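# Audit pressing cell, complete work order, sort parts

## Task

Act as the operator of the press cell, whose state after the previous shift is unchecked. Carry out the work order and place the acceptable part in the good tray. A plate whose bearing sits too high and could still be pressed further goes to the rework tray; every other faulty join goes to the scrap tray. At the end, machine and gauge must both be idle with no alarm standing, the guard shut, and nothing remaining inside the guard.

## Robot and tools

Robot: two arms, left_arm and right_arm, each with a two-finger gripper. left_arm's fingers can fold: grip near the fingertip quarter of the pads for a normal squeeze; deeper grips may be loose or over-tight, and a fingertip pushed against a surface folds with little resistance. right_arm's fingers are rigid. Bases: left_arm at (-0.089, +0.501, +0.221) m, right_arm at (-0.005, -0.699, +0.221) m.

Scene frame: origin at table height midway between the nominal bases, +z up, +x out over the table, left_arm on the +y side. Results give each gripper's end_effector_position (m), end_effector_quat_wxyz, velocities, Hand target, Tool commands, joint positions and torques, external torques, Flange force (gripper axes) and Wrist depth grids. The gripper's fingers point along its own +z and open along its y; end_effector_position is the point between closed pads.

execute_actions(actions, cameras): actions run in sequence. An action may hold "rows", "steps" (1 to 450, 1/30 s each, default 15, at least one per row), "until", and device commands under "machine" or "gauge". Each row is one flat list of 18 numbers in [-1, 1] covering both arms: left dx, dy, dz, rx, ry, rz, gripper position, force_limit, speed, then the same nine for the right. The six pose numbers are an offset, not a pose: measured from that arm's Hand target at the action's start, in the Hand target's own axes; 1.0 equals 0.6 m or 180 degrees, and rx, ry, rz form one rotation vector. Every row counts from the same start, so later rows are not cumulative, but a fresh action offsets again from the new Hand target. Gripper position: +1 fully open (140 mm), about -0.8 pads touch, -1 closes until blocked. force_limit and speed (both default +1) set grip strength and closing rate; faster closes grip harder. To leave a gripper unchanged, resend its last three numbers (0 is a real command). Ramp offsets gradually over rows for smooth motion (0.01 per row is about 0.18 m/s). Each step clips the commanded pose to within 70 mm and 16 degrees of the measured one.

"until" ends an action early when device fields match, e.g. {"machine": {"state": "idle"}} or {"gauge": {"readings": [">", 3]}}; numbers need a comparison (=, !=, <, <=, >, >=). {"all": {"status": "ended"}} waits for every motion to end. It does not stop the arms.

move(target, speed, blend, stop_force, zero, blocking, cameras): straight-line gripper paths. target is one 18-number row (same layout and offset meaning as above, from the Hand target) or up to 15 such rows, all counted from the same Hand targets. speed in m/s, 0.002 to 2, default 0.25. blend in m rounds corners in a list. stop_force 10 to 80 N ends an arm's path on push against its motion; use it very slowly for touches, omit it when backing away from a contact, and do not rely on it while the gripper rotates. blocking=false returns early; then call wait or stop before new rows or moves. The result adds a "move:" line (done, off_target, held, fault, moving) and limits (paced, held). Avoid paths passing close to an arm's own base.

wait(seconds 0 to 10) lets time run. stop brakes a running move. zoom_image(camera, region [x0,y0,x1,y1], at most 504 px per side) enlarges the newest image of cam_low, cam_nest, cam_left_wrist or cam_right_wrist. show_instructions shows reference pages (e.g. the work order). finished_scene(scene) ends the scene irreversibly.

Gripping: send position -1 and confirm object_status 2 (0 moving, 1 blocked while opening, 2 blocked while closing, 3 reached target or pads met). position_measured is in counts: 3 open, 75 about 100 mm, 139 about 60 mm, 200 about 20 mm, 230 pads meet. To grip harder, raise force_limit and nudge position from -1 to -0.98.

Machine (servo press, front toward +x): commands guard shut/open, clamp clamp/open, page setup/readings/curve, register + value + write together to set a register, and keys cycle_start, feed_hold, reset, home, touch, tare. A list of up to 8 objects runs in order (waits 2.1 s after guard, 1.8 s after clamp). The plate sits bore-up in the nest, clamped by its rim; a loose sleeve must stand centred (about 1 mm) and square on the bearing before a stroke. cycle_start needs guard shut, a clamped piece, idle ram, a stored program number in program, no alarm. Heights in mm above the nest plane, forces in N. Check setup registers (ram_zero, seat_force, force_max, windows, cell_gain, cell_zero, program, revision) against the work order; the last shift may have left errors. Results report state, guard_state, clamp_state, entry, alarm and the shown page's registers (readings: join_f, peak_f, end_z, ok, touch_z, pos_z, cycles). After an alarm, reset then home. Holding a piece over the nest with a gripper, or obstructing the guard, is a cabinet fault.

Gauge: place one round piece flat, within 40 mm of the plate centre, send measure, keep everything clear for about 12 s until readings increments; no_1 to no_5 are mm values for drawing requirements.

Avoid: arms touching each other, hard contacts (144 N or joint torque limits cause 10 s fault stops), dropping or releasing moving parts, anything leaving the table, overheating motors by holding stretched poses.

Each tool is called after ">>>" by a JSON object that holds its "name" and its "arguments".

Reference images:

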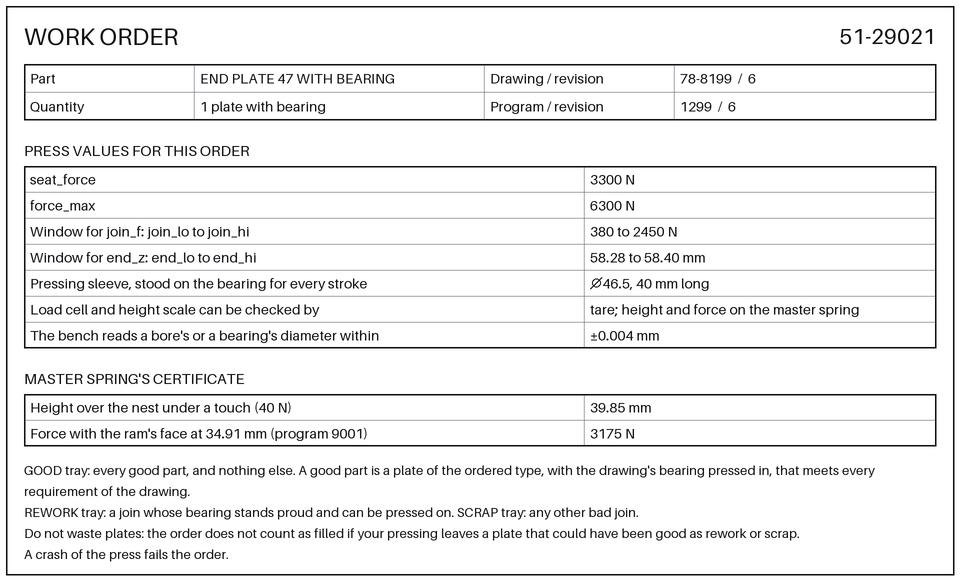

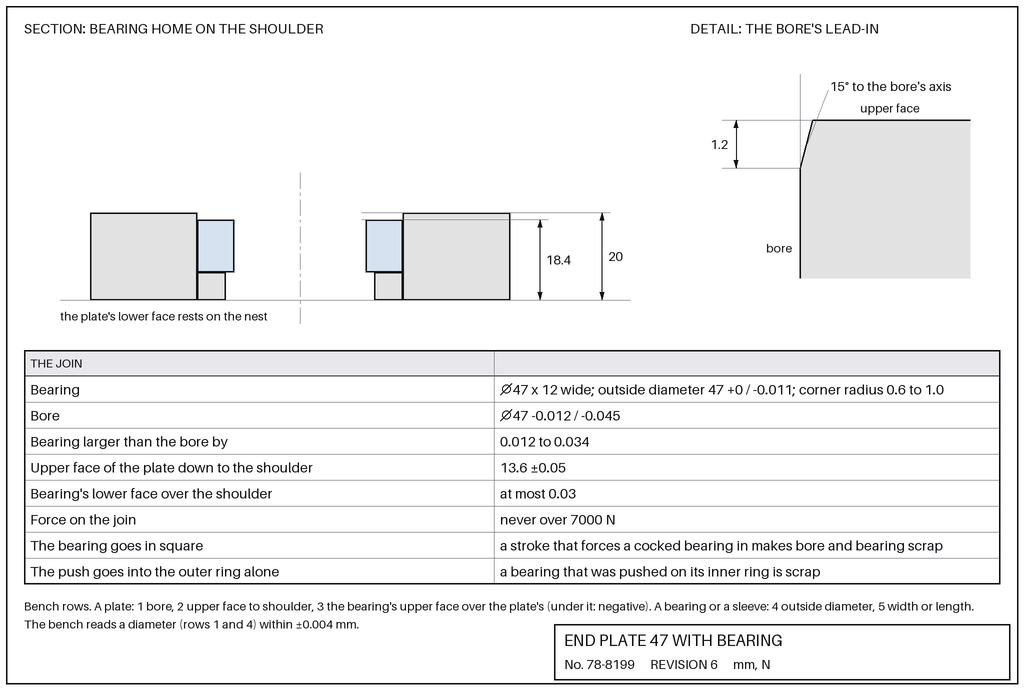

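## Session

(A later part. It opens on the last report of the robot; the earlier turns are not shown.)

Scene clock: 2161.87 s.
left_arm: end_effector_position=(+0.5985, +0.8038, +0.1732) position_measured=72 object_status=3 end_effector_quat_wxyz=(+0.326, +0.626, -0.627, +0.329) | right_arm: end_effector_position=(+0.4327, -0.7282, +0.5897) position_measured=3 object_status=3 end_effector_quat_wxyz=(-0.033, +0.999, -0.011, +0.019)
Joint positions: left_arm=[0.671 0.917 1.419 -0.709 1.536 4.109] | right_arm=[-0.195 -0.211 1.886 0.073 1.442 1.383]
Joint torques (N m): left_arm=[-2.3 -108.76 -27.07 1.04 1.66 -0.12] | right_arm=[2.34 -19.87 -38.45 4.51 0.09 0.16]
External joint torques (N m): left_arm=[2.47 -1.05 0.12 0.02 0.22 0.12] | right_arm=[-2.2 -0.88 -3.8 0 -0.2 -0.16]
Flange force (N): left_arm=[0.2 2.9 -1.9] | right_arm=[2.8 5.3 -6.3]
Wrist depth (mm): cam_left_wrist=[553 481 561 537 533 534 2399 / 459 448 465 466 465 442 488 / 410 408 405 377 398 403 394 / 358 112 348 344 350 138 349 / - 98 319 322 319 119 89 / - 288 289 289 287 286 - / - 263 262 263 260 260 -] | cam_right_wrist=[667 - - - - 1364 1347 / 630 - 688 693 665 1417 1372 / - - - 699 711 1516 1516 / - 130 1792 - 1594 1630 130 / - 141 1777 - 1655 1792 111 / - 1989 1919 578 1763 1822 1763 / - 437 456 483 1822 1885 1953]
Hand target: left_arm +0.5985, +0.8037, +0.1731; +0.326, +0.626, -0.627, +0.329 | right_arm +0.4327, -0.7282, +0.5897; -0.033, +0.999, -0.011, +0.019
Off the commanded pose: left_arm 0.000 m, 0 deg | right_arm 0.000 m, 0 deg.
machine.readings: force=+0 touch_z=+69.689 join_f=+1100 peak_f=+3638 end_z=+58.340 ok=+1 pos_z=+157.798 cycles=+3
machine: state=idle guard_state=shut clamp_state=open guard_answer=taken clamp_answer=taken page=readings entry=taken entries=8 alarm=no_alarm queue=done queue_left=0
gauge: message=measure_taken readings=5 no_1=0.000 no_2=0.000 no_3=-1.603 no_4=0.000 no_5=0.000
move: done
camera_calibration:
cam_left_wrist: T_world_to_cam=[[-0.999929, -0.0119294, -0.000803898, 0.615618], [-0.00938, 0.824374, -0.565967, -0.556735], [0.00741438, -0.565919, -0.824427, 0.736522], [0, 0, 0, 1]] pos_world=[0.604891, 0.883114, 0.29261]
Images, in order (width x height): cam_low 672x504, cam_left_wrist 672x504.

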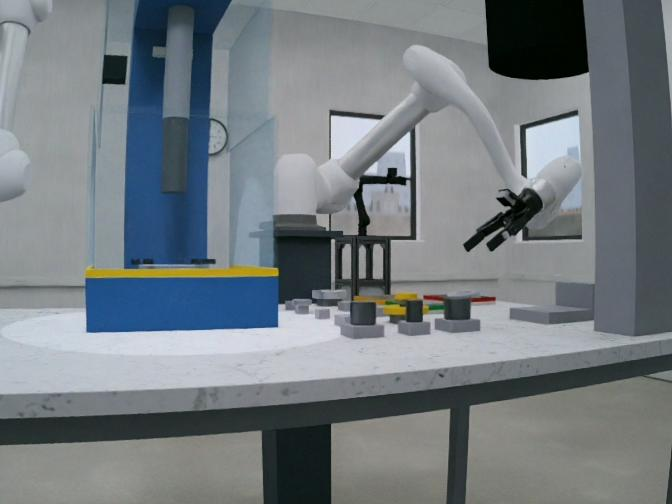

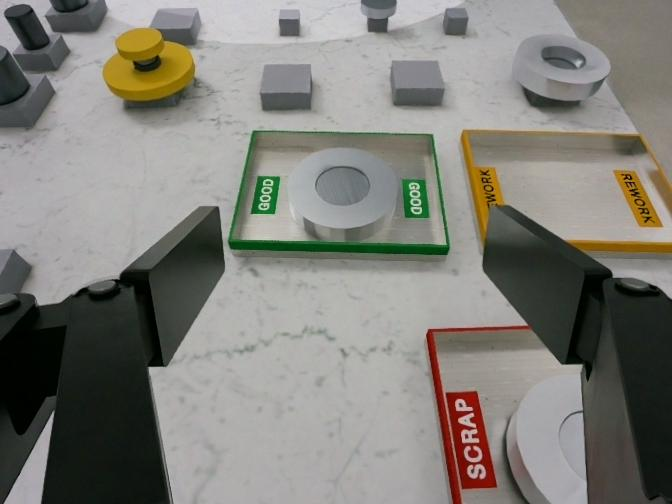

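>>> {"name": "move", "arguments": {"target": [-0.0893,0.2375,-0.2147,0,0,0,0.45,0,-1,0,0,0,0,0,0,1,1,1], "speed": 0.2, "cameras": ["cam_left_wrist","cam_low"]}}

>>> {"name": "zoom_image", "arguments": {"camera": "cam_left_wrist", "region": [180, 100, 530, 400]}}

>>> {"name": "zoom_image", "arguments": {"camera": "cam_low", "region": [340, 270, 520, 350]}}

Scene clock: 2175.37 s.
left_arm: end_effector_position=(+0.4559, +0.9402, +0.2021) position_measured=72 object_status=3 end_effector_quat_wxyz=(+0.326, +0.626, -0.627, +0.329) | right_arm: end_effector_position=(+0.4327, -0.7282, +0.5897) position_measured=3 object_status=3 end_effector_quat_wxyz=(-0.033, +0.999, -0.011, +0.019)
Joint positions: left_arm=[0.892 0.885 1.419 -0.555 1.658 4.22] | right_arm=[-0.195 -0.211 1.886 0.073 1.442 1.383]
Joint torques (N m): left_arm=[-2.16 -106.34 -28.24 1.55 1.82 -0.1] | right_arm=[2.57 -19.83 -38.49 4.46 0.05 0.19]
External joint torques (N m): left_arm=[2.21 -2.08 0.39 0.09 0.19 0.1] | right_arm=[-2.53 -0.65 -3.68 0.04 -0.17 -0.19]
Flange force (N): left_arm=[2.5 4.1 -0.6] | right_arm=[2.8 6.2 -6.2]
Wrist depth (mm): cam_left_wrist=[554 606 588 586 549 2804 2675 / 516 503 502 516 511 2024 609 / 449 449 450 441 448 825 675 / - 112 387 361 380 135 712 / - 98 344 327 337 119 89 / - 318 318 318 317 325 - / - 301 300 299 300 - -] | cam_right_wrist=[655 618 - 678 - 1390 1347 / 684 702 - - - 1426 1408 / 730 777 - - - 1516 1485 / - 130 1707 1338 1606 1594 130 / - 142 1869 766 1707 1735 111 / - 2026 1971 591 1777 1792 1822 / - 445 450 485 2008 1989 1902]
Hand target: left_arm +0.4559, +0.9401, +0.2020; +0.326, +0.626, -0.627, +0.329 | right_arm +0.4327, -0.7282, +0.5897; -0.033, +0.999, -0.011, +0.019
Off the commanded pose: left_arm 0.000 m, 0 deg | right_arm 0.000 m, 0 deg.
machine.readings: force=+0 touch_z=+69.689 join_f=+1100 peak_f=+3638 end_z=+58.340 ok=+1 pos_z=+157.798 cycles=+3
machine: state=idle guard_state=shut clamp_state=open guard_answer=taken clamp_answer=taken page=readings entry=taken entries=8 alarm=no_alarm queue=done queue_left=0
gauge: message=measure_taken readings=5 no_1=0.000 no_2=0.000 no_3=-1.603 no_4=0.000 no_5=0.000
move: done
camera_calibration:
cam_left_wrist: T_world_to_cam=[[-0.999927, -0.0120681, -0.000830951, 0.474828], [-0.0094801, 0.824452, -0.565853, -0.654173], [0.00751387, -0.565804, -0.824506, 0.83854], [0, 0, 0, 1]] pos_world=[0.462291, 1.01951, 0.32161]
Images, in order (width x height): cam_low 672x504, cam_left_wrist 672x504.

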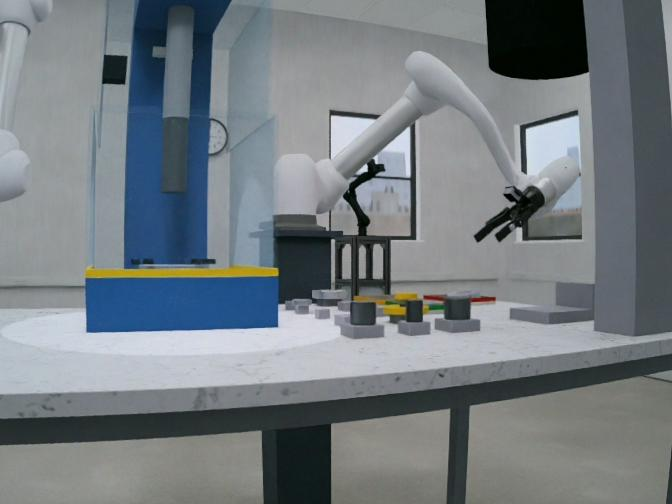

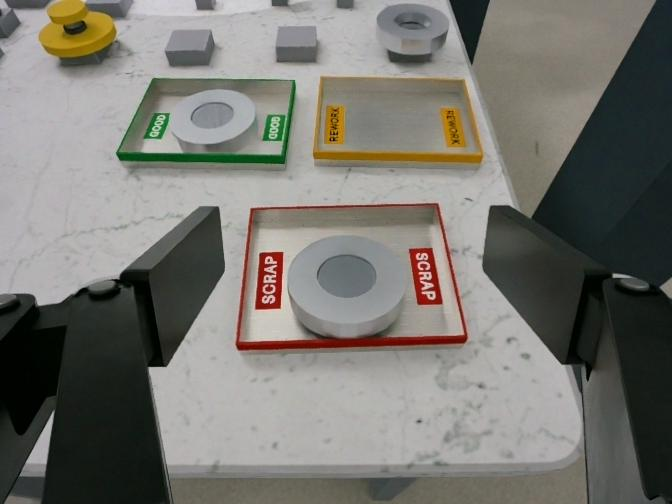

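Scaled by 1.440 from the camera's 672x504 image, which has a finer 960x720 frame.

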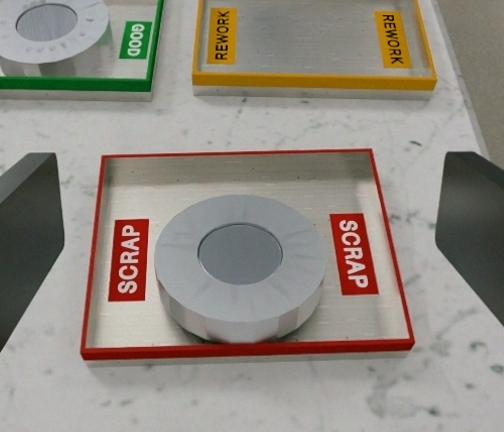

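Scaled by 2.800 from the camera's 672x504 image, which has a finer 960x720 frame.

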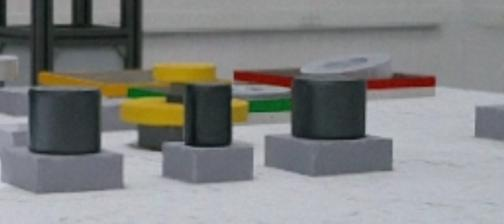

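>>> {"name": "move", "arguments": {"target": [[-0.1491,0,0.1651,0,0,0,0.45,0,-1,0,0,0,0,0,0,1,1,1],[-0.1491,0,0.2651,0,0,0,0.45,0,-1,0,0,0,0,0,0,1,1,1]], "speed": [0.15,0.06], "blend": [0.01,0], "cameras": ["cam_left_wrist"]}}

>>> {"name": "execute_actions", "arguments": {"actions": [{"rows":[[0,0,0,0,0,0,-1,-0.3,-1,0,0,0,0,0,0,1,1,1]],"steps":75}], "cameras": ["cam_left_wrist"]}}

Scene clock: 2190.40 s.
left_arm: end_effector_position=(+0.4566, +0.8606, +0.0377) position_measured=72 object_status=3 end_effector_quat_wxyz=(+0.326, +0.626, -0.627, +0.329) | right_arm: end_effector_position=(+0.4327, -0.7282, +0.5897) position_measured=3 object_status=3 end_effector_quat_wxyz=(-0.033, +0.999, -0.011, +0.019)
Joint positions: left_arm=[0.83 1.023 1.542 -0.606 1.417 4.33] | right_arm=[-0.195 -0.211 1.886 0.073 1.442 1.383]
Joint torques (N m): left_arm=[-2.14 -106.24 -18.87 1.1 1.93 -0.06] | right_arm=[2.38 -19.5 -38.46 4.52 0.09 0.19]
External joint torques (N m): left_arm=[2.23 -2 -0.41 -0.01 0.19 0.06] | right_arm=[-2.35 -1.17 -3.77 -0.02 -0.21 -0.19]
Flange force (N): left_arm=[1.3 2.4 -2.7] | right_arm=[2.2 5.7 -6.4]
Wrist depth (mm): cam_left_wrist=[277 269 287 274 293 293 1923 / 252 252 251 251 250 250 259 / 217 212 213 180 188 209 216 / 195 123 150 151 146 138 190 / - 98 164 132 134 120 89 / - 151 151 148 148 151 - / - 140 140 140 140 140 -] | cam_right_wrist=[- - - 613 - 1338 1364 / 649 - - - - 1436 1417 / 645 735 730 - 704 1495 1455 / 1777 130 1643 2105 1707 1583 130 / - 141 1618 716 1749 1707 111 / - 1971 2046 589 1885 1721 1763 / - 441 457 485 1953 1885 1885]
Hand target: left_arm +0.4566, +0.8606, +0.0378; +0.326, +0.626, -0.627, +0.329 | right_arm +0.4327, -0.7282, +0.5897; -0.033, +0.999, -0.011, +0.019
Off the commanded pose: left_arm 0.000 m, 0 deg | right_arm 0.000 m, 0 deg.
machine.readings: force=+0 touch_z=+69.689 join_f=+1100 peak_f=+3638 end_z=+58.340 ok=+1 pos_z=+157.798 cycles=+3
machine: state=idle guard_state=shut clamp_state=open guard_answer=taken clamp_answer=taken page=readings entry=taken entries=8 alarm=no_alarm queue=done queue_left=0
gauge: message=measure_taken readings=5 no_1=0.000 no_2=0.000 no_3=-1.603 no_4=0.000 no_5=0.000
move: done
camera_calibration:
cam_left_wrist: T_world_to_cam=[[-0.999929, -0.0118724, -0.000721752, 0.474329], [-0.00937949, 0.824375, -0.565967, -0.68144], [0.00731438, -0.56592, -0.824428, 0.65808], [0, 0, 0, 1]] pos_world=[0.463091, 0.939814, 0.15721]
Images, in order (width x height): cam_left_wrist 672x504.

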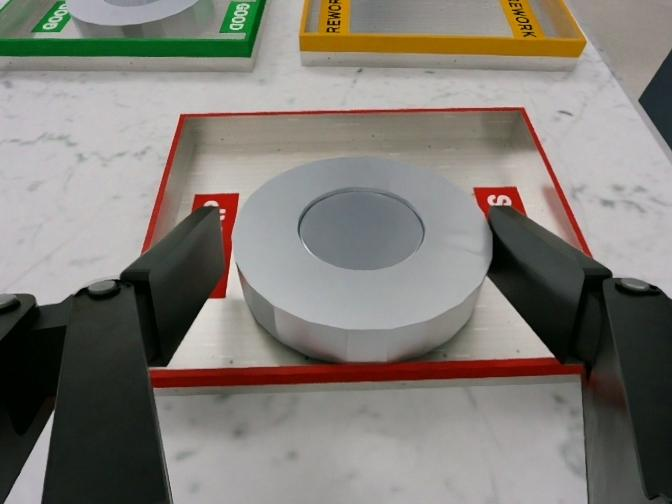

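Scene clock: 2193.10 s.
left_arm: end_effector_position=(+0.4566, +0.8606, +0.0378) position_measured=85 object_status=2 end_effector_quat_wxyz=(+0.326, +0.626, -0.627, +0.329) | right_arm: end_effector_position=(+0.4327, -0.7282, +0.5897) position_measured=3 object_status=3 end_effector_quat_wxyz=(-0.033, +0.999, -0.011, +0.019)
Joint positions: left_arm=[0.83 1.023 1.542 -0.606 1.417 4.33] | right_arm=[-0.195 -0.211 1.886 0.073 1.442 1.383]
Joint torques (N m): left_arm=[-2.11 -108.31 -19.14 0.66 2.98 -0.02] | right_arm=[2.1 -19.69 -38.47 4.53 0.13 0.18]
External joint torques (N m): left_arm=[2.33 0.17 -0.02 0.42 -0.85 0.02] | right_arm=[-1.99 -1.21 -3.85 -0.01 -0.24 -0.19]
Flange force (N): left_arm=[-1.5 2.6 -0.6] | right_arm=[2.4 4.9 -6.4]
Wrist depth (mm): cam_left_wrist=[276 270 287 288 272 291 2006 / 252 251 251 251 251 250 259 / 217 212 213 183 189 210 217 / 195 186 157 165 161 141 190 / - 84 161 142 149 121 73 / - - 150 148 148 150 - / - - 140 140 140 140 -] | cam_right_wrist=[- 659 - - 647 1390 1364 / 706 - - 651 678 1408 1446 / 651 - - - 723 1538 1446 / 786 131 1668 1516 1594 147 130 / - 141 1749 - 1763 1707 111 / - 2008 1869 592 1869 1807 1792 / - 443 452 485 1853 1989 1885]
Hand target: left_arm +0.4566, +0.8606, +0.0378; +0.326, +0.626, -0.627, +0.329 | right_arm +0.4327, -0.7282, +0.5897; -0.033, +0.999, -0.011, +0.019
Off the commanded pose: left_arm 0.000 m, 0 deg | right_arm 0.000 m, 0 deg.
machine.readings: force=+0 touch_z=+69.689 join_f=+1100 peak_f=+3638 end_z=+58.340 ok=+1 pos_z=+157.798 cycles=+3
machine: state=idle guard_state=shut clamp_state=open guard_answer=taken clamp_answer=taken page=readings entry=taken entries=8 alarm=no_alarm queue=done queue_left=0
gauge: message=measure_taken readings=5 no_1=0.000 no_2=0.000 no_3=-1.603 no_4=0.000 no_5=0.000
camera_calibration:
cam_left_wrist: T_world_to_cam=[[-0.999929, -0.0118724, -0.000721752, 0.474331], [-0.00937949, 0.824375, -0.565967, -0.681522], [0.00731438, -0.56592, -0.824428, 0.658137], [0, 0, 0, 1]] pos_world=[0.463091, 0.939914, 0.15721]
Images, in order (width x height): cam_left_wrist 672x504.

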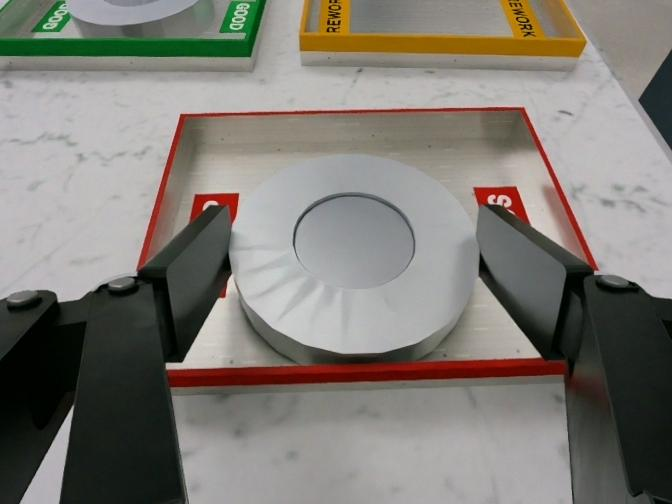

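>>> {"name": "move", "arguments": {"target": [[0.0109,0,-0.0077,0,0,0,-1,-0.3,-1,0,0,0,0,0,0,1,1,1],[0.0248,0,0.0121,0,0,0,-1,-0.3,-1,0,0,0,0,0,0,1,1,1]], "speed": 0.05, "cameras": ["cam_left_wrist","cam_low"]}}

Scene clock: 2206.07 s.
left_arm: end_effector_position=(+0.4566, +0.8461, +0.0458) position_measured=85 object_status=2 end_effector_quat_wxyz=(+0.326, +0.626, -0.627, +0.329) | right_arm: end_effector_position=(+0.4327, -0.7282, +0.5897) position_measured=3 object_status=3 end_effector_quat_wxyz=(-0.033, +0.999, -0.011, +0.019)
Joint positions: left_arm=[0.818 1.002 1.572 -0.616 1.406 4.33] | right_arm=[-0.195 -0.211 1.886 0.073 1.442 1.383]
Joint torques (N m): left_arm=[-1.95 -106.74 -19.03 0.56 3.05 -0.09] | right_arm=[2.2 -19.52 -38.48 4.49 0.09 0.24]
External joint torques (N m): left_arm=[2.32 -0.12 0.19 0.49 -0.92 0.09] | right_arm=[-2.16 -1.47 -3.76 0.01 -0.2 -0.24]
Flange force (N): left_arm=[-0.8 3.3 -0.4] | right_arm=[1.7 5.3 -6.4]
Wrist depth (mm): cam_left_wrist=[295 274 303 308 309 297 2097 / 263 261 262 264 263 262 585 / 228 222 219 183 217 219 227 / 200 200 156 162 161 135 200 / - 84 169 142 149 121 73 / - - 159 156 159 159 - / - - 147 147 147 147 -] | cam_right_wrist=[- - - 627 645 1364 1322 / 709 - 665 671 663 1465 1399 / 653 - 718 738 706 1495 1516 / - 130 1681 1322 1668 1606 130 / - 141 1763 850 1749 1735 111 / - 2026 1953 588 1869 1763 1777 / - 440 455 484 1853 1869 1869]
Hand target: left_arm +0.4566, +0.8461, +0.0458; +0.326, +0.626, -0.627, +0.329 | right_arm +0.4327, -0.7282, +0.5897; -0.033, +0.999, -0.011, +0.019
Off the commanded pose: left_arm 0.000 m, 0 deg | right_arm 0.000 m, 0 deg.
machine.readings: force=+0 touch_z=+69.689 join_f=+1100 peak_f=+3638 end_z=+58.340 ok=+1 pos_z=+157.798 cycles=+3
machine: state=idle guard_state=shut clamp_state=open guard_answer=taken clamp_answer=taken page=readings entry=taken entries=8 alarm=no_alarm queue=done queue_left=0
gauge: message=measure_taken readings=5 no_1=0.000 no_2=0.000 no_3=-1.603 no_4=0.000 no_5=0.000
move: done
camera_calibration:
cam_left_wrist: T_world_to_cam=[[-0.999929, -0.0118724, -0.000721752, 0.474164], [-0.00937949, 0.824375, -0.565967, -0.664984], [0.00731438, -0.56592, -0.824428, 0.656609], [0, 0, 0, 1]] pos_world=[0.463091, 0.925414, 0.16531]
Images, in order (width x height): cam_low 672x504, cam_left_wrist 672x504.

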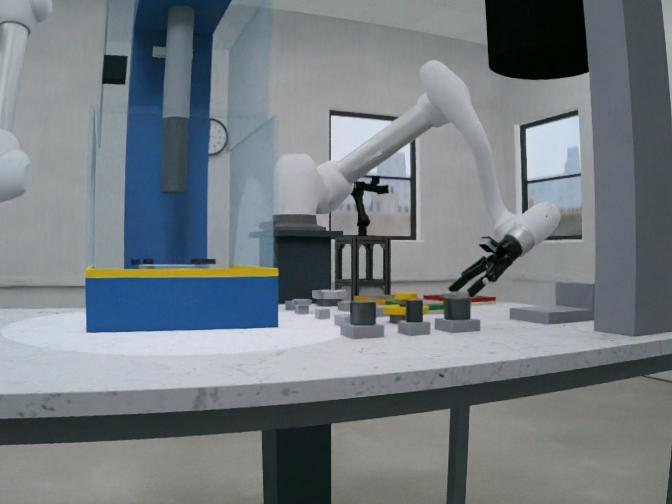

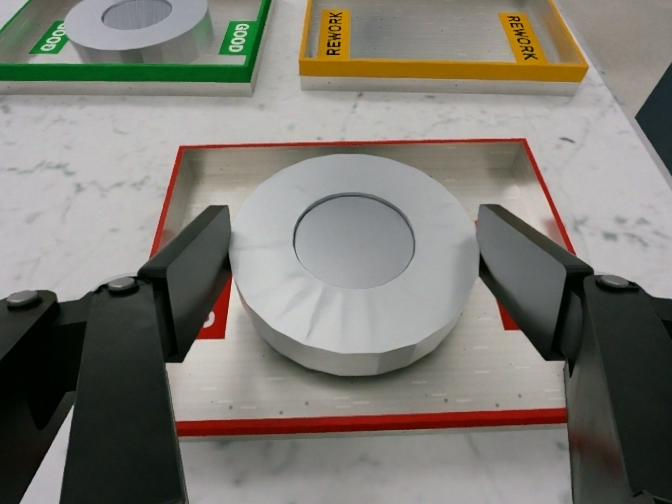

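>>> {"name": "move", "arguments": {"target": [-0.0306,0,0.0214,0,0,0,-1,-0.3,-1,0,0,0,0,0,0,1,1,1], "speed": 0.008, "stop_force": 10, "cameras": ["cam_left_wrist"]}}

Scene clock: 2212.97 s.
left_arm: end_effector_position=(+0.4567, +0.8461, +0.0359) position_measured=85 object_status=2 end_effector_quat_wxyz=(+0.326, +0.626, -0.627, +0.329) | right_arm: end_effector_position=(+0.4327, -0.7282, +0.5897) position_measured=3 object_status=3 end_effector_quat_wxyz=(-0.033, +0.999, -0.011, +0.019)
Joint positions: left_arm=[0.818 1.016 1.568 -0.617 1.399 4.335] | right_arm=[-0.195 -0.211 1.886 0.073 1.442 1.383]
Joint torques (N m): left_arm=[-3.87 -100.34 -16.97 1.04 0.06 0.27] | right_arm=[2.27 -19.96 -38.41 4.49 0.13 0.18]
External joint torques (N m): left_arm=[4.04 -6.51 -1.4 -0.01 2.06 -0.28] | right_arm=[-2.28 -0.37 -3.76 0.01 -0.25 -0.19]
Flange force (N): left_arm=[5.8 3.6 -9.2] | right_arm=[3.5 5.7 -6.1]
Wrist depth (mm): cam_left_wrist=[264 259 284 290 290 291 2135 / 249 248 248 248 248 249 249 / 215 213 211 182 210 206 214 / 189 167 157 162 161 141 188 / - 84 159 143 150 121 73 / - - 150 149 150 149 - / - - 139 138 138 138 -] | cam_right_wrist=[- 661 - 716 636 1372 1314 / - 709 686 663 661 1506 1426 / 704 772 718 - 713 1516 1506 / - 130 1630 1549 1630 1594 130 / - 141 1777 - 1749 1763 111 / - 1936 1971 577 1763 1822 1838 / - 442 451 484 1936 1919 1953]
Hand target: left_arm +0.4567, +0.8461, +0.0359; +0.326, +0.626, -0.627, +0.329 (not the last commanded pose) | right_arm +0.4327, -0.7282, +0.5897; -0.033, +0.999, -0.011, +0.019
Off the commanded pose: left_arm 0.012 m, 0 deg | right_arm 0.000 m, 0 deg.
machine.readings: force=+0 touch_z=+69.689 join_f=+1100 peak_f=+3638 end_z=+58.340 ok=+1 pos_z=+157.798 cycles=+3
machine: state=idle guard_state=shut clamp_state=open guard_answer=taken clamp_answer=taken page=readings entry=taken entries=8 alarm=no_alarm queue=done queue_left=0
gauge: message=measure_taken readings=5 no_1=0.000 no_2=0.000 no_3=-1.603 no_4=0.000 no_5=0.000
move: contact (left_arm)
camera_calibration:
cam_left_wrist: T_world_to_cam=[[-0.999929, -0.0119293, -0.000803073, 0.474223], [-0.00937979, 0.824328, -0.566035, -0.670615], [0.00741442, -0.565987, -0.824381, 0.648512], [0, 0, 0, 1]] pos_world=[0.463091, 0.925514, 0.15541]
Images, in order (width x height): cam_left_wrist 672x504.

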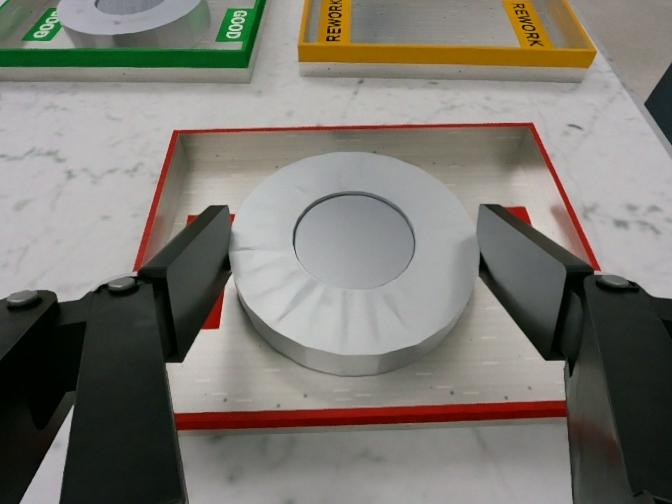

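>>> {"name": "move", "arguments": {"target": [-0.0120,0,0.0084,0,0,0,-1,-0.3,-1,0,0,0,0,0,0,1,1,1], "speed": 0.006, "stop_force": 15, "cameras": ["cam_left_wrist","cam_low"]}}

>>> {"name": "zoom_image", "arguments": {"camera": "cam_low", "region": [340, 270, 520, 350]}}

Scene clock: 2220.07 s.
left_arm: end_effector_position=(+0.4567, +0.8461, +0.0339) position_measured=85 object_status=2 end_effector_quat_wxyz=(+0.326, +0.626, -0.627, +0.329) | right_arm: end_effector_position=(+0.4327, -0.7282, +0.5897) position_measured=3 object_status=3 end_effector_quat_wxyz=(-0.033, +0.999, -0.011, +0.019)
Joint positions: left_arm=[0.818 1.019 1.567 -0.617 1.397 4.337] | right_arm=[-0.195 -0.211 1.886 0.073 1.442 1.383]
Joint torques (N m): left_arm=[-2.55 -92.12 -15.39 3.35 -3.23 0.08] | right_arm=[2.44 -19.65 -38.39 4.47 0.11 0.17]
External joint torques (N m): left_arm=[2.85 -14.87 -2.95 -2.33 5.35 -0.09] | right_arm=[-2.25 -1.57 -3.94 0.05 -0.22 -0.17]
Flange force (N): left_arm=[17.3 1.8 -15.4] | right_arm=[1.8 5.4 -6.7]
Wrist depth (mm): cam_left_wrist=[261 259 280 286 286 287 2097 / 247 245 240 245 245 245 245 / 212 208 208 180 185 203 211 / 186 169 157 160 154 141 181 / - 84 157 142 148 121 73 / - - 148 148 148 147 - / - - 134 137 137 136 -] | cam_right_wrist=[- - 643 653 - 1364 1372 / 671 706 667 - - 1436 1408 / - - - 673 1298 1485 1446 / - 130 1792 1538 1655 1583 130 / - 121 1838 854 1763 1707 111 / - 1936 1971 614 1822 1822 1838 / - 439 450 483 1807 1936 1919]
Hand target: left_arm +0.4567, +0.8461, +0.0339; +0.326, +0.626, -0.627, +0.329 (not the last commanded pose) | right_arm +0.4327, -0.7282, +0.5897; -0.033, +0.999, -0.011, +0.019
Off the commanded pose: left_arm 0.007 m, 0 deg | right_arm 0.000 m, 0 deg.
machine.readings: force=+0 touch_z=+69.689 join_f=+1100 peak_f=+3638 end_z=+58.340 ok=+1 pos_z=+157.798 cycles=+3
machine: state=idle guard_state=shut clamp_state=open guard_answer=taken clamp_answer=taken page=readings entry=taken entries=8 alarm=no_alarm queue=done queue_left=0
gauge: message=measure_taken readings=5 no_1=0.000 no_2=0.000 no_3=-1.603 no_4=0.000 no_5=0.000
move: contact (left_arm)
camera_calibration:
cam_left_wrist: T_world_to_cam=[[-0.999929, -0.0118477, -0.000858191, 0.474155], [-0.00928022, 0.82425, -0.56615, -0.671704], [0.00741492, -0.566102, -0.824302, 0.646958], [0, 0, 0, 1]] pos_world=[0.463091, 0.925514, 0.15341]
Images, in order (width x height): cam_low 672x504, cam_left_wrist 672x504.

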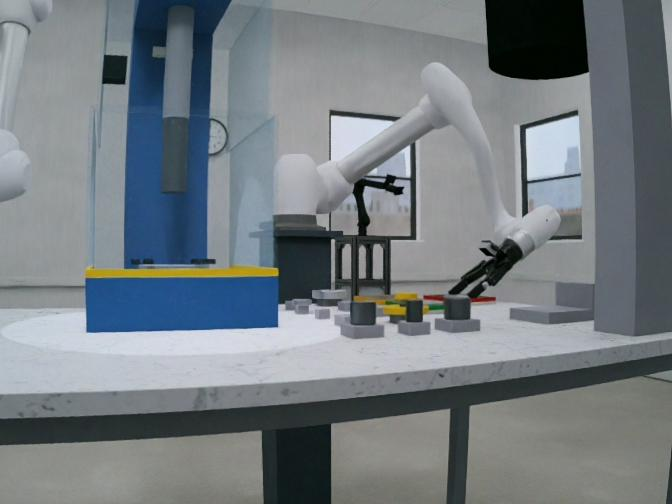

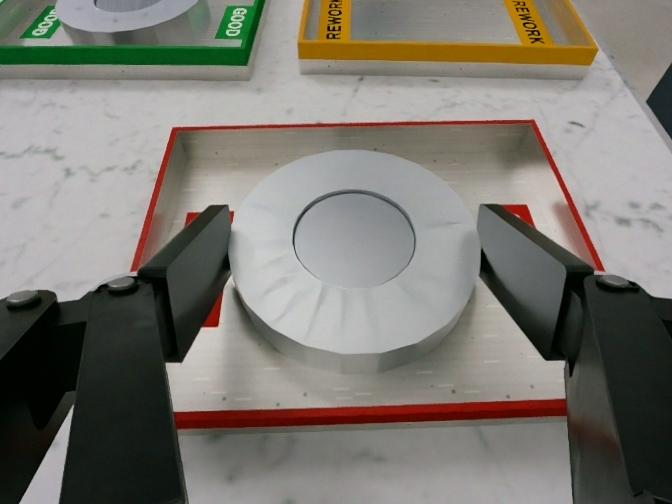

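Scaled by 2.800 from the camera's 672x504 image, which has a finer 960x720 frame.

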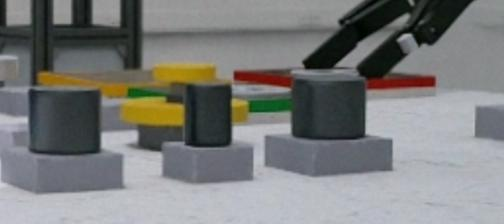

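>>> {"name": "move", "arguments": {"target": [-0.0090,0,0.0063,0,0,0,-1,-0.3,-1,0,0,0,0,0,0,1,1,1], "speed": 0.004, "stop_force": 28, "cameras": ["cam_left_wrist"]}}

Scene clock: 2228.90 s.
left_arm: end_effector_position=(+0.4567, +0.8461, +0.0273) position_measured=85 object_status=2 end_effector_quat_wxyz=(+0.326, +0.626, -0.627, +0.329) | right_arm: end_effector_position=(+0.4327, -0.7282, +0.5897) position_measured=3 object_status=3 end_effector_quat_wxyz=(-0.033, +0.999, -0.011, +0.019)
Joint positions: left_arm=[0.818 1.028 1.564 -0.618 1.392 4.34] | right_arm=[-0.195 -0.211 1.886 0.073 1.442 1.383]
Joint torques (N m): left_arm=[-2.79 -88.56 -14.8 4.16 -4.86 0.16] | right_arm=[2.01 -19.99 -38.49 4.55 0.06 0.15]
External joint torques (N m): left_arm=[2.92 -18.6 -3.16 -3.16 6.99 -0.17] | right_arm=[-2.17 0.14 -3.56 -0.06 -0.18 -0.15]
Flange force (N): left_arm=[22.7 1.9 -18.5] | right_arm=[4.2 5.4 -5.8]
Wrist depth (mm): cam_left_wrist=[254 252 264 258 283 273 2024 / 236 235 234 235 234 227 234 / 203 197 194 171 171 193 202 / 178 163 147 153 150 141 173 / - 84 150 137 141 141 73 / - - 141 141 141 138 - / - - 131 131 131 129 -] | cam_right_wrist=[- 697 651 661 640 1372 1314 / - 704 733 663 - 1455 1372 / 728 - - - 730 1506 1516 / 1694 130 1763 1618 1630 1549 130 / - 141 1853 - 1655 1902 111 / - 1971 1971 621 1749 1838 1822 / - 437 455 487 1885 1971 1822]
Hand target: left_arm +0.4567, +0.8461, +0.0273; +0.326, +0.626, -0.627, +0.329 | right_arm +0.4327, -0.7282, +0.5897; -0.033, +0.999, -0.011, +0.019
Off the commanded pose: left_arm 0.000 m, 0 deg | right_arm 0.000 m, 0 deg.
machine.readings: force=+0 touch_z=+69.689 join_f=+1100 peak_f=+3638 end_z=+58.340 ok=+1 pos_z=+157.798 cycles=+3
machine: state=idle guard_state=shut clamp_state=open guard_answer=taken clamp_answer=taken page=readings entry=taken entries=8 alarm=no_alarm queue=done queue_left=0
gauge: message=measure_taken readings=5 no_1=0.000 no_2=0.000 no_3=-1.603 no_4=0.000 no_5=0.000
move: done
camera_calibration:
cam_left_wrist: T_world_to_cam=[[-0.999929, -0.0118477, -0.000858191, 0.474148], [-0.00928022, 0.82425, -0.56615, -0.675358], [0.00741492, -0.566102, -0.824302, 0.641461], [0, 0, 0, 1]] pos_world=[0.463091, 0.925414, 0.14681]
Images, in order (width x height): cam_left_wrist 672x504.

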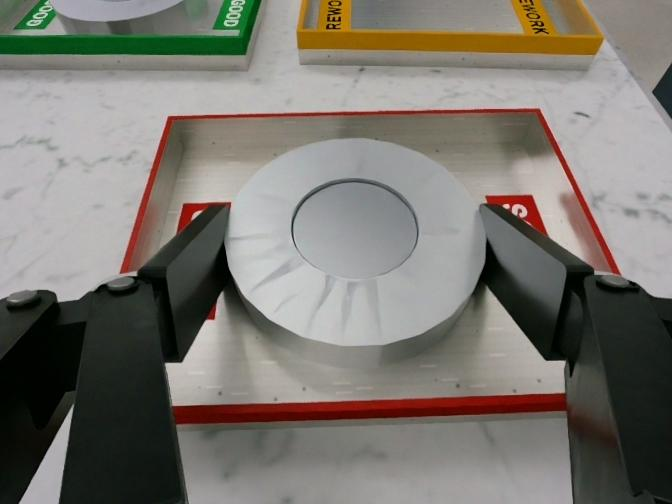

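>>> {"name": "move", "arguments": {"target": [0.0016,0,-0.0011,0,0,0,-1,-0.3,-1,0,0,0,0,0,0,1,1,1], "speed": 0.01}}

>>> {"name": "execute_actions", "arguments": {"actions": [{"rows":[[0,0,0,0,0,0,0.45,-0.3,-1,0,0,0,0,0,0,1,1,1]],"steps":60}]}}

>>> {"name": "move", "arguments": {"target": [0,0,-0.25,0,0,0,0.45,-0.3,-1,0,0,0,0,0,0,1,1,1], "speed": 0.1, "cameras": ["cam_left_wrist"]}}

Scene clock: 2236.83 s.
left_arm: end_effector_position=(+0.4567, +0.8461, +0.0285) position_measured=85 object_status=2 end_effector_quat_wxyz=(+0.326, +0.626, -0.627, +0.329) | right_arm: end_effector_position=(+0.4327, -0.7282, +0.5897) position_measured=3 object_status=3 end_effector_quat_wxyz=(-0.033, +0.999, -0.011, +0.019)
Joint positions: left_arm=[0.818 1.026 1.564 -0.618 1.393 4.34] | right_arm=[-0.195 -0.211 1.886 0.073 1.442 1.383]
Joint torques (N m): left_arm=[-1.48 -108.01 -18.44 0.67 3.02 -0.06] | right_arm=[2.02 -20 -38.51 4.49 0.09 0.19]
External joint torques (N m): left_arm=[1.72 0.7 0.26 0.34 -0.89 0.06] | right_arm=[-2.15 0.28 -3.51 -0.01 -0.22 -0.19]
Flange force (N): left_arm=[-1.6 2.3 0.4] | right_arm=[4.3 5.5 -5.6]
Wrist depth (mm): cam_left_wrist=[254 252 269 259 257 274 1989 / 237 236 235 235 235 235 236 / 205 198 195 171 176 194 203 / 180 163 147 153 150 141 175 / - 84 151 137 140 141 73 / - - 142 142 142 139 - / - - 132 134 131 129 -] | cam_right_wrist=[680 - - 638 - 1347 1381 / - - - 682 - 1426 1408 / - - - - - 1475 1455 / - 130 1707 1571 1681 1538 130 / - 122 1763 - 1721 1681 111 / - 1989 1953 584 606 1807 1777 / - 439 454 480 1971 1936 1919]
Hand target: left_arm +0.4567, +0.8461, +0.0285; +0.326, +0.626, -0.627, +0.329 | right_arm +0.4327, -0.7282, +0.5897; -0.033, +0.999, -0.011, +0.019
Off the commanded pose: left_arm 0.000 m, 0 deg | right_arm 0.000 m, 0 deg.
machine.readings: force=+0 touch_z=+69.689 join_f=+1100 peak_f=+3638 end_z=+58.340 ok=+1 pos_z=+157.798 cycles=+3
machine: state=idle guard_state=shut clamp_state=open guard_answer=taken clamp_answer=taken page=readings entry=taken entries=8 alarm=no_alarm queue=done queue_left=0
gauge: message=measure_taken readings=5 no_1=0.000 no_2=0.000 no_3=-1.603 no_4=0.000 no_5=0.000
move: done

Scene clock: 2239.03 s.
left_arm: end_effector_position=(+0.4567, +0.8461, +0.0285) position_measured=72 object_status=3 end_effector_quat_wxyz=(+0.326, +0.626, -0.627, +0.329) | right_arm: end_effector_position=(+0.4327, -0.7282, +0.5897) position_measured=3 object_status=3 end_effector_quat_wxyz=(-0.033, +0.999, -0.011, +0.019)
Joint positions: left_arm=[0.818 1.026 1.564 -0.618 1.393 4.34] | right_arm=[-0.195 -0.211 1.886 0.073 1.442 1.383]
Joint torques (N m): left_arm=[-2.03 -104.7 -18.03 0.97 1.99 -0.09] | right_arm=[2.47 -19.7 -38.37 4.52 0.12 0.15]
External joint torques (N m): left_arm=[2.57 -2.62 -0.14 0.06 0.14 0.09] | right_arm=[-2.36 -0.86 -3.8 -0.02 -0.23 -0.16]
Flange force (N): left_arm=[2.4 3.5 -2.8] | right_arm=[2.7 5.7 -6.3]
Wrist depth (mm): cam_left_wrist=[258 254 269 260 257 254 2006 / 236 237 236 235 235 235 235 / 205 198 200 172 177 194 203 / 179 123 151 153 148 138 175 / - 98 154 138 141 128 89 / - 129 142 142 142 139 - / - 131 129 132 131 134 -] | cam_right_wrist=[667 657 - 649 641 1330 1338 / 675 702 695 671 667 1446 1372 / 653 - - 733 - 1516 1475 / - 130 1749 1694 1571 1618 130 / - 141 1838 - 1668 1707 111 / - 2008 2126 577 1885 1822 1749 / - 443 454 479 1989 1869 1902]
Hand target: left_arm +0.4567, +0.8461, +0.0285; +0.326, +0.626, -0.627, +0.329 | right_arm +0.4327, -0.7282, +0.5897; -0.033, +0.999, -0.011, +0.019
Off the commanded pose: left_arm 0.000 m, 0 deg | right_arm 0.000 m, 0 deg.
machine.readings: force=+0 touch_z=+69.689 join_f=+1100 peak_f=+3638 end_z=+58.340 ok=+1 pos_z=+157.798 cycles=+3
machine: state=idle guard_state=shut clamp_state=open guard_answer=taken clamp_answer=taken page=readings entry=taken entries=8 alarm=no_alarm queue=done queue_left=0
gauge: message=measure_taken readings=5 no_1=0.000 no_2=0.000 no_3=-1.603 no_4=0.000 no_5=0.000

Scene clock: 2240.83 s.
left_arm: end_effector_position=(+0.4562, +0.9693, +0.1141) position_measured=72 object_status=3 end_effector_quat_wxyz=(+0.326, +0.626, -0.627, +0.329) | right_arm: end_effector_position=(+0.4327, -0.7282, +0.5897) position_measured=3 object_status=3 end_effector_quat_wxyz=(-0.033, +0.999, -0.011, +0.019)
Joint positions: left_arm=[0.912 1.013 1.349 -0.539 1.616 4.263] | right_arm=[-0.195 -0.211 1.886 0.073 1.442 1.383]
Joint torques (N m): left_arm=[-1.93 -112.69 -26.16 1.54 1.88 -0.13] | right_arm=[2.31 -19.86 -38.37 4.46 0.12 0.19]
External joint torques (N m): left_arm=[1.96 -1.7 0.05 0.06 0.18 0.13] | right_arm=[-2.27 -0.57 -3.74 0.04 -0.24 -0.19]
Flange force (N): left_arm=[1.8 3.0 -1.1] | right_arm=[3.2 5.6 -6.1]
Wrist depth (mm): cam_left_wrist=[450 424 419 439 440 2116 641 / 377 375 363 354 354 387 661 / 323 323 315 294 312 321 703 / 292 112 271 278 276 128 761 / - 98 255 254 259 119 89 / - 238 239 239 238 238 - / - - 1048 1025 1007 - -] | cam_right_wrist=[673 697 - - - 1372 1314 / - - 691 653 667 1399 1417 / 632 - 730 - 691 1538 1506 / - 130 1707 - 1655 1583 130 / - 141 1792 772 1681 1763 111 / - 1989 1953 596 1885 1735 1792 / - 445 453 479 2026 1902 1971]
Hand target: left_arm +0.4563, +0.9693, +0.1141; +0.326, +0.626, -0.627, +0.329 | right_arm +0.4327, -0.7282, +0.5897; -0.033, +0.999, -0.011, +0.019
Off the commanded pose: left_arm 0.000 m, 0 deg | right_arm 0.000 m, 0 deg.
machine.readings: force=+0 touch_z=+69.689 join_f=+1100 peak_f=+3638 end_z=+58.340 ok=+1 pos_z=+157.798 cycles=+3
machine: state=idle guard_state=shut clamp_state=open guard_answer=taken clamp_answer=taken page=readings entry=taken entries=8 alarm=no_alarm queue=done queue_left=0
gauge: message=measure_taken readings=5 no_1=0.000 no_2=0.000 no_3=-1.603 no_4=0.000 no_5=0.000
move: done
camera_calibration:
cam_left_wrist: T_world_to_cam=[[-0.999929, -0.0119293, -0.000801488, 0.475354], [-0.00937963, 0.824249, -0.56615, -0.727777], [0.0074144, -0.566102, -0.824302, 0.782675], [0, 0, 0, 1]] pos_world=[0.462691, 1.04861, 0.23351]
Images, in order (width x height): cam_left_wrist 672x504.

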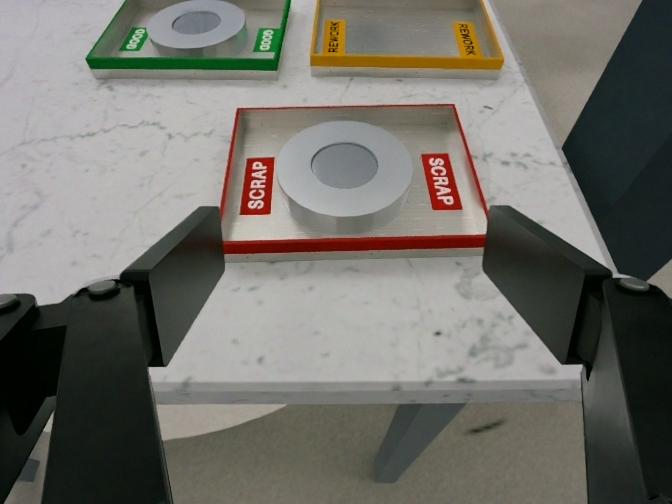

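>>> {"name": "zoom_image", "arguments": {"camera": "cam_left_wrist", "region": [200, 80, 500, 280]}}

Scaled by 1.680 from the camera's 672x504 image, which has a finer 960x720 frame.

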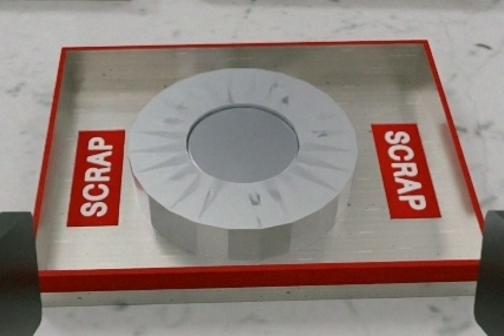

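>>> {"name": "finished_scene", "arguments": {"scene": 1}}

The scene is finished: the task was done.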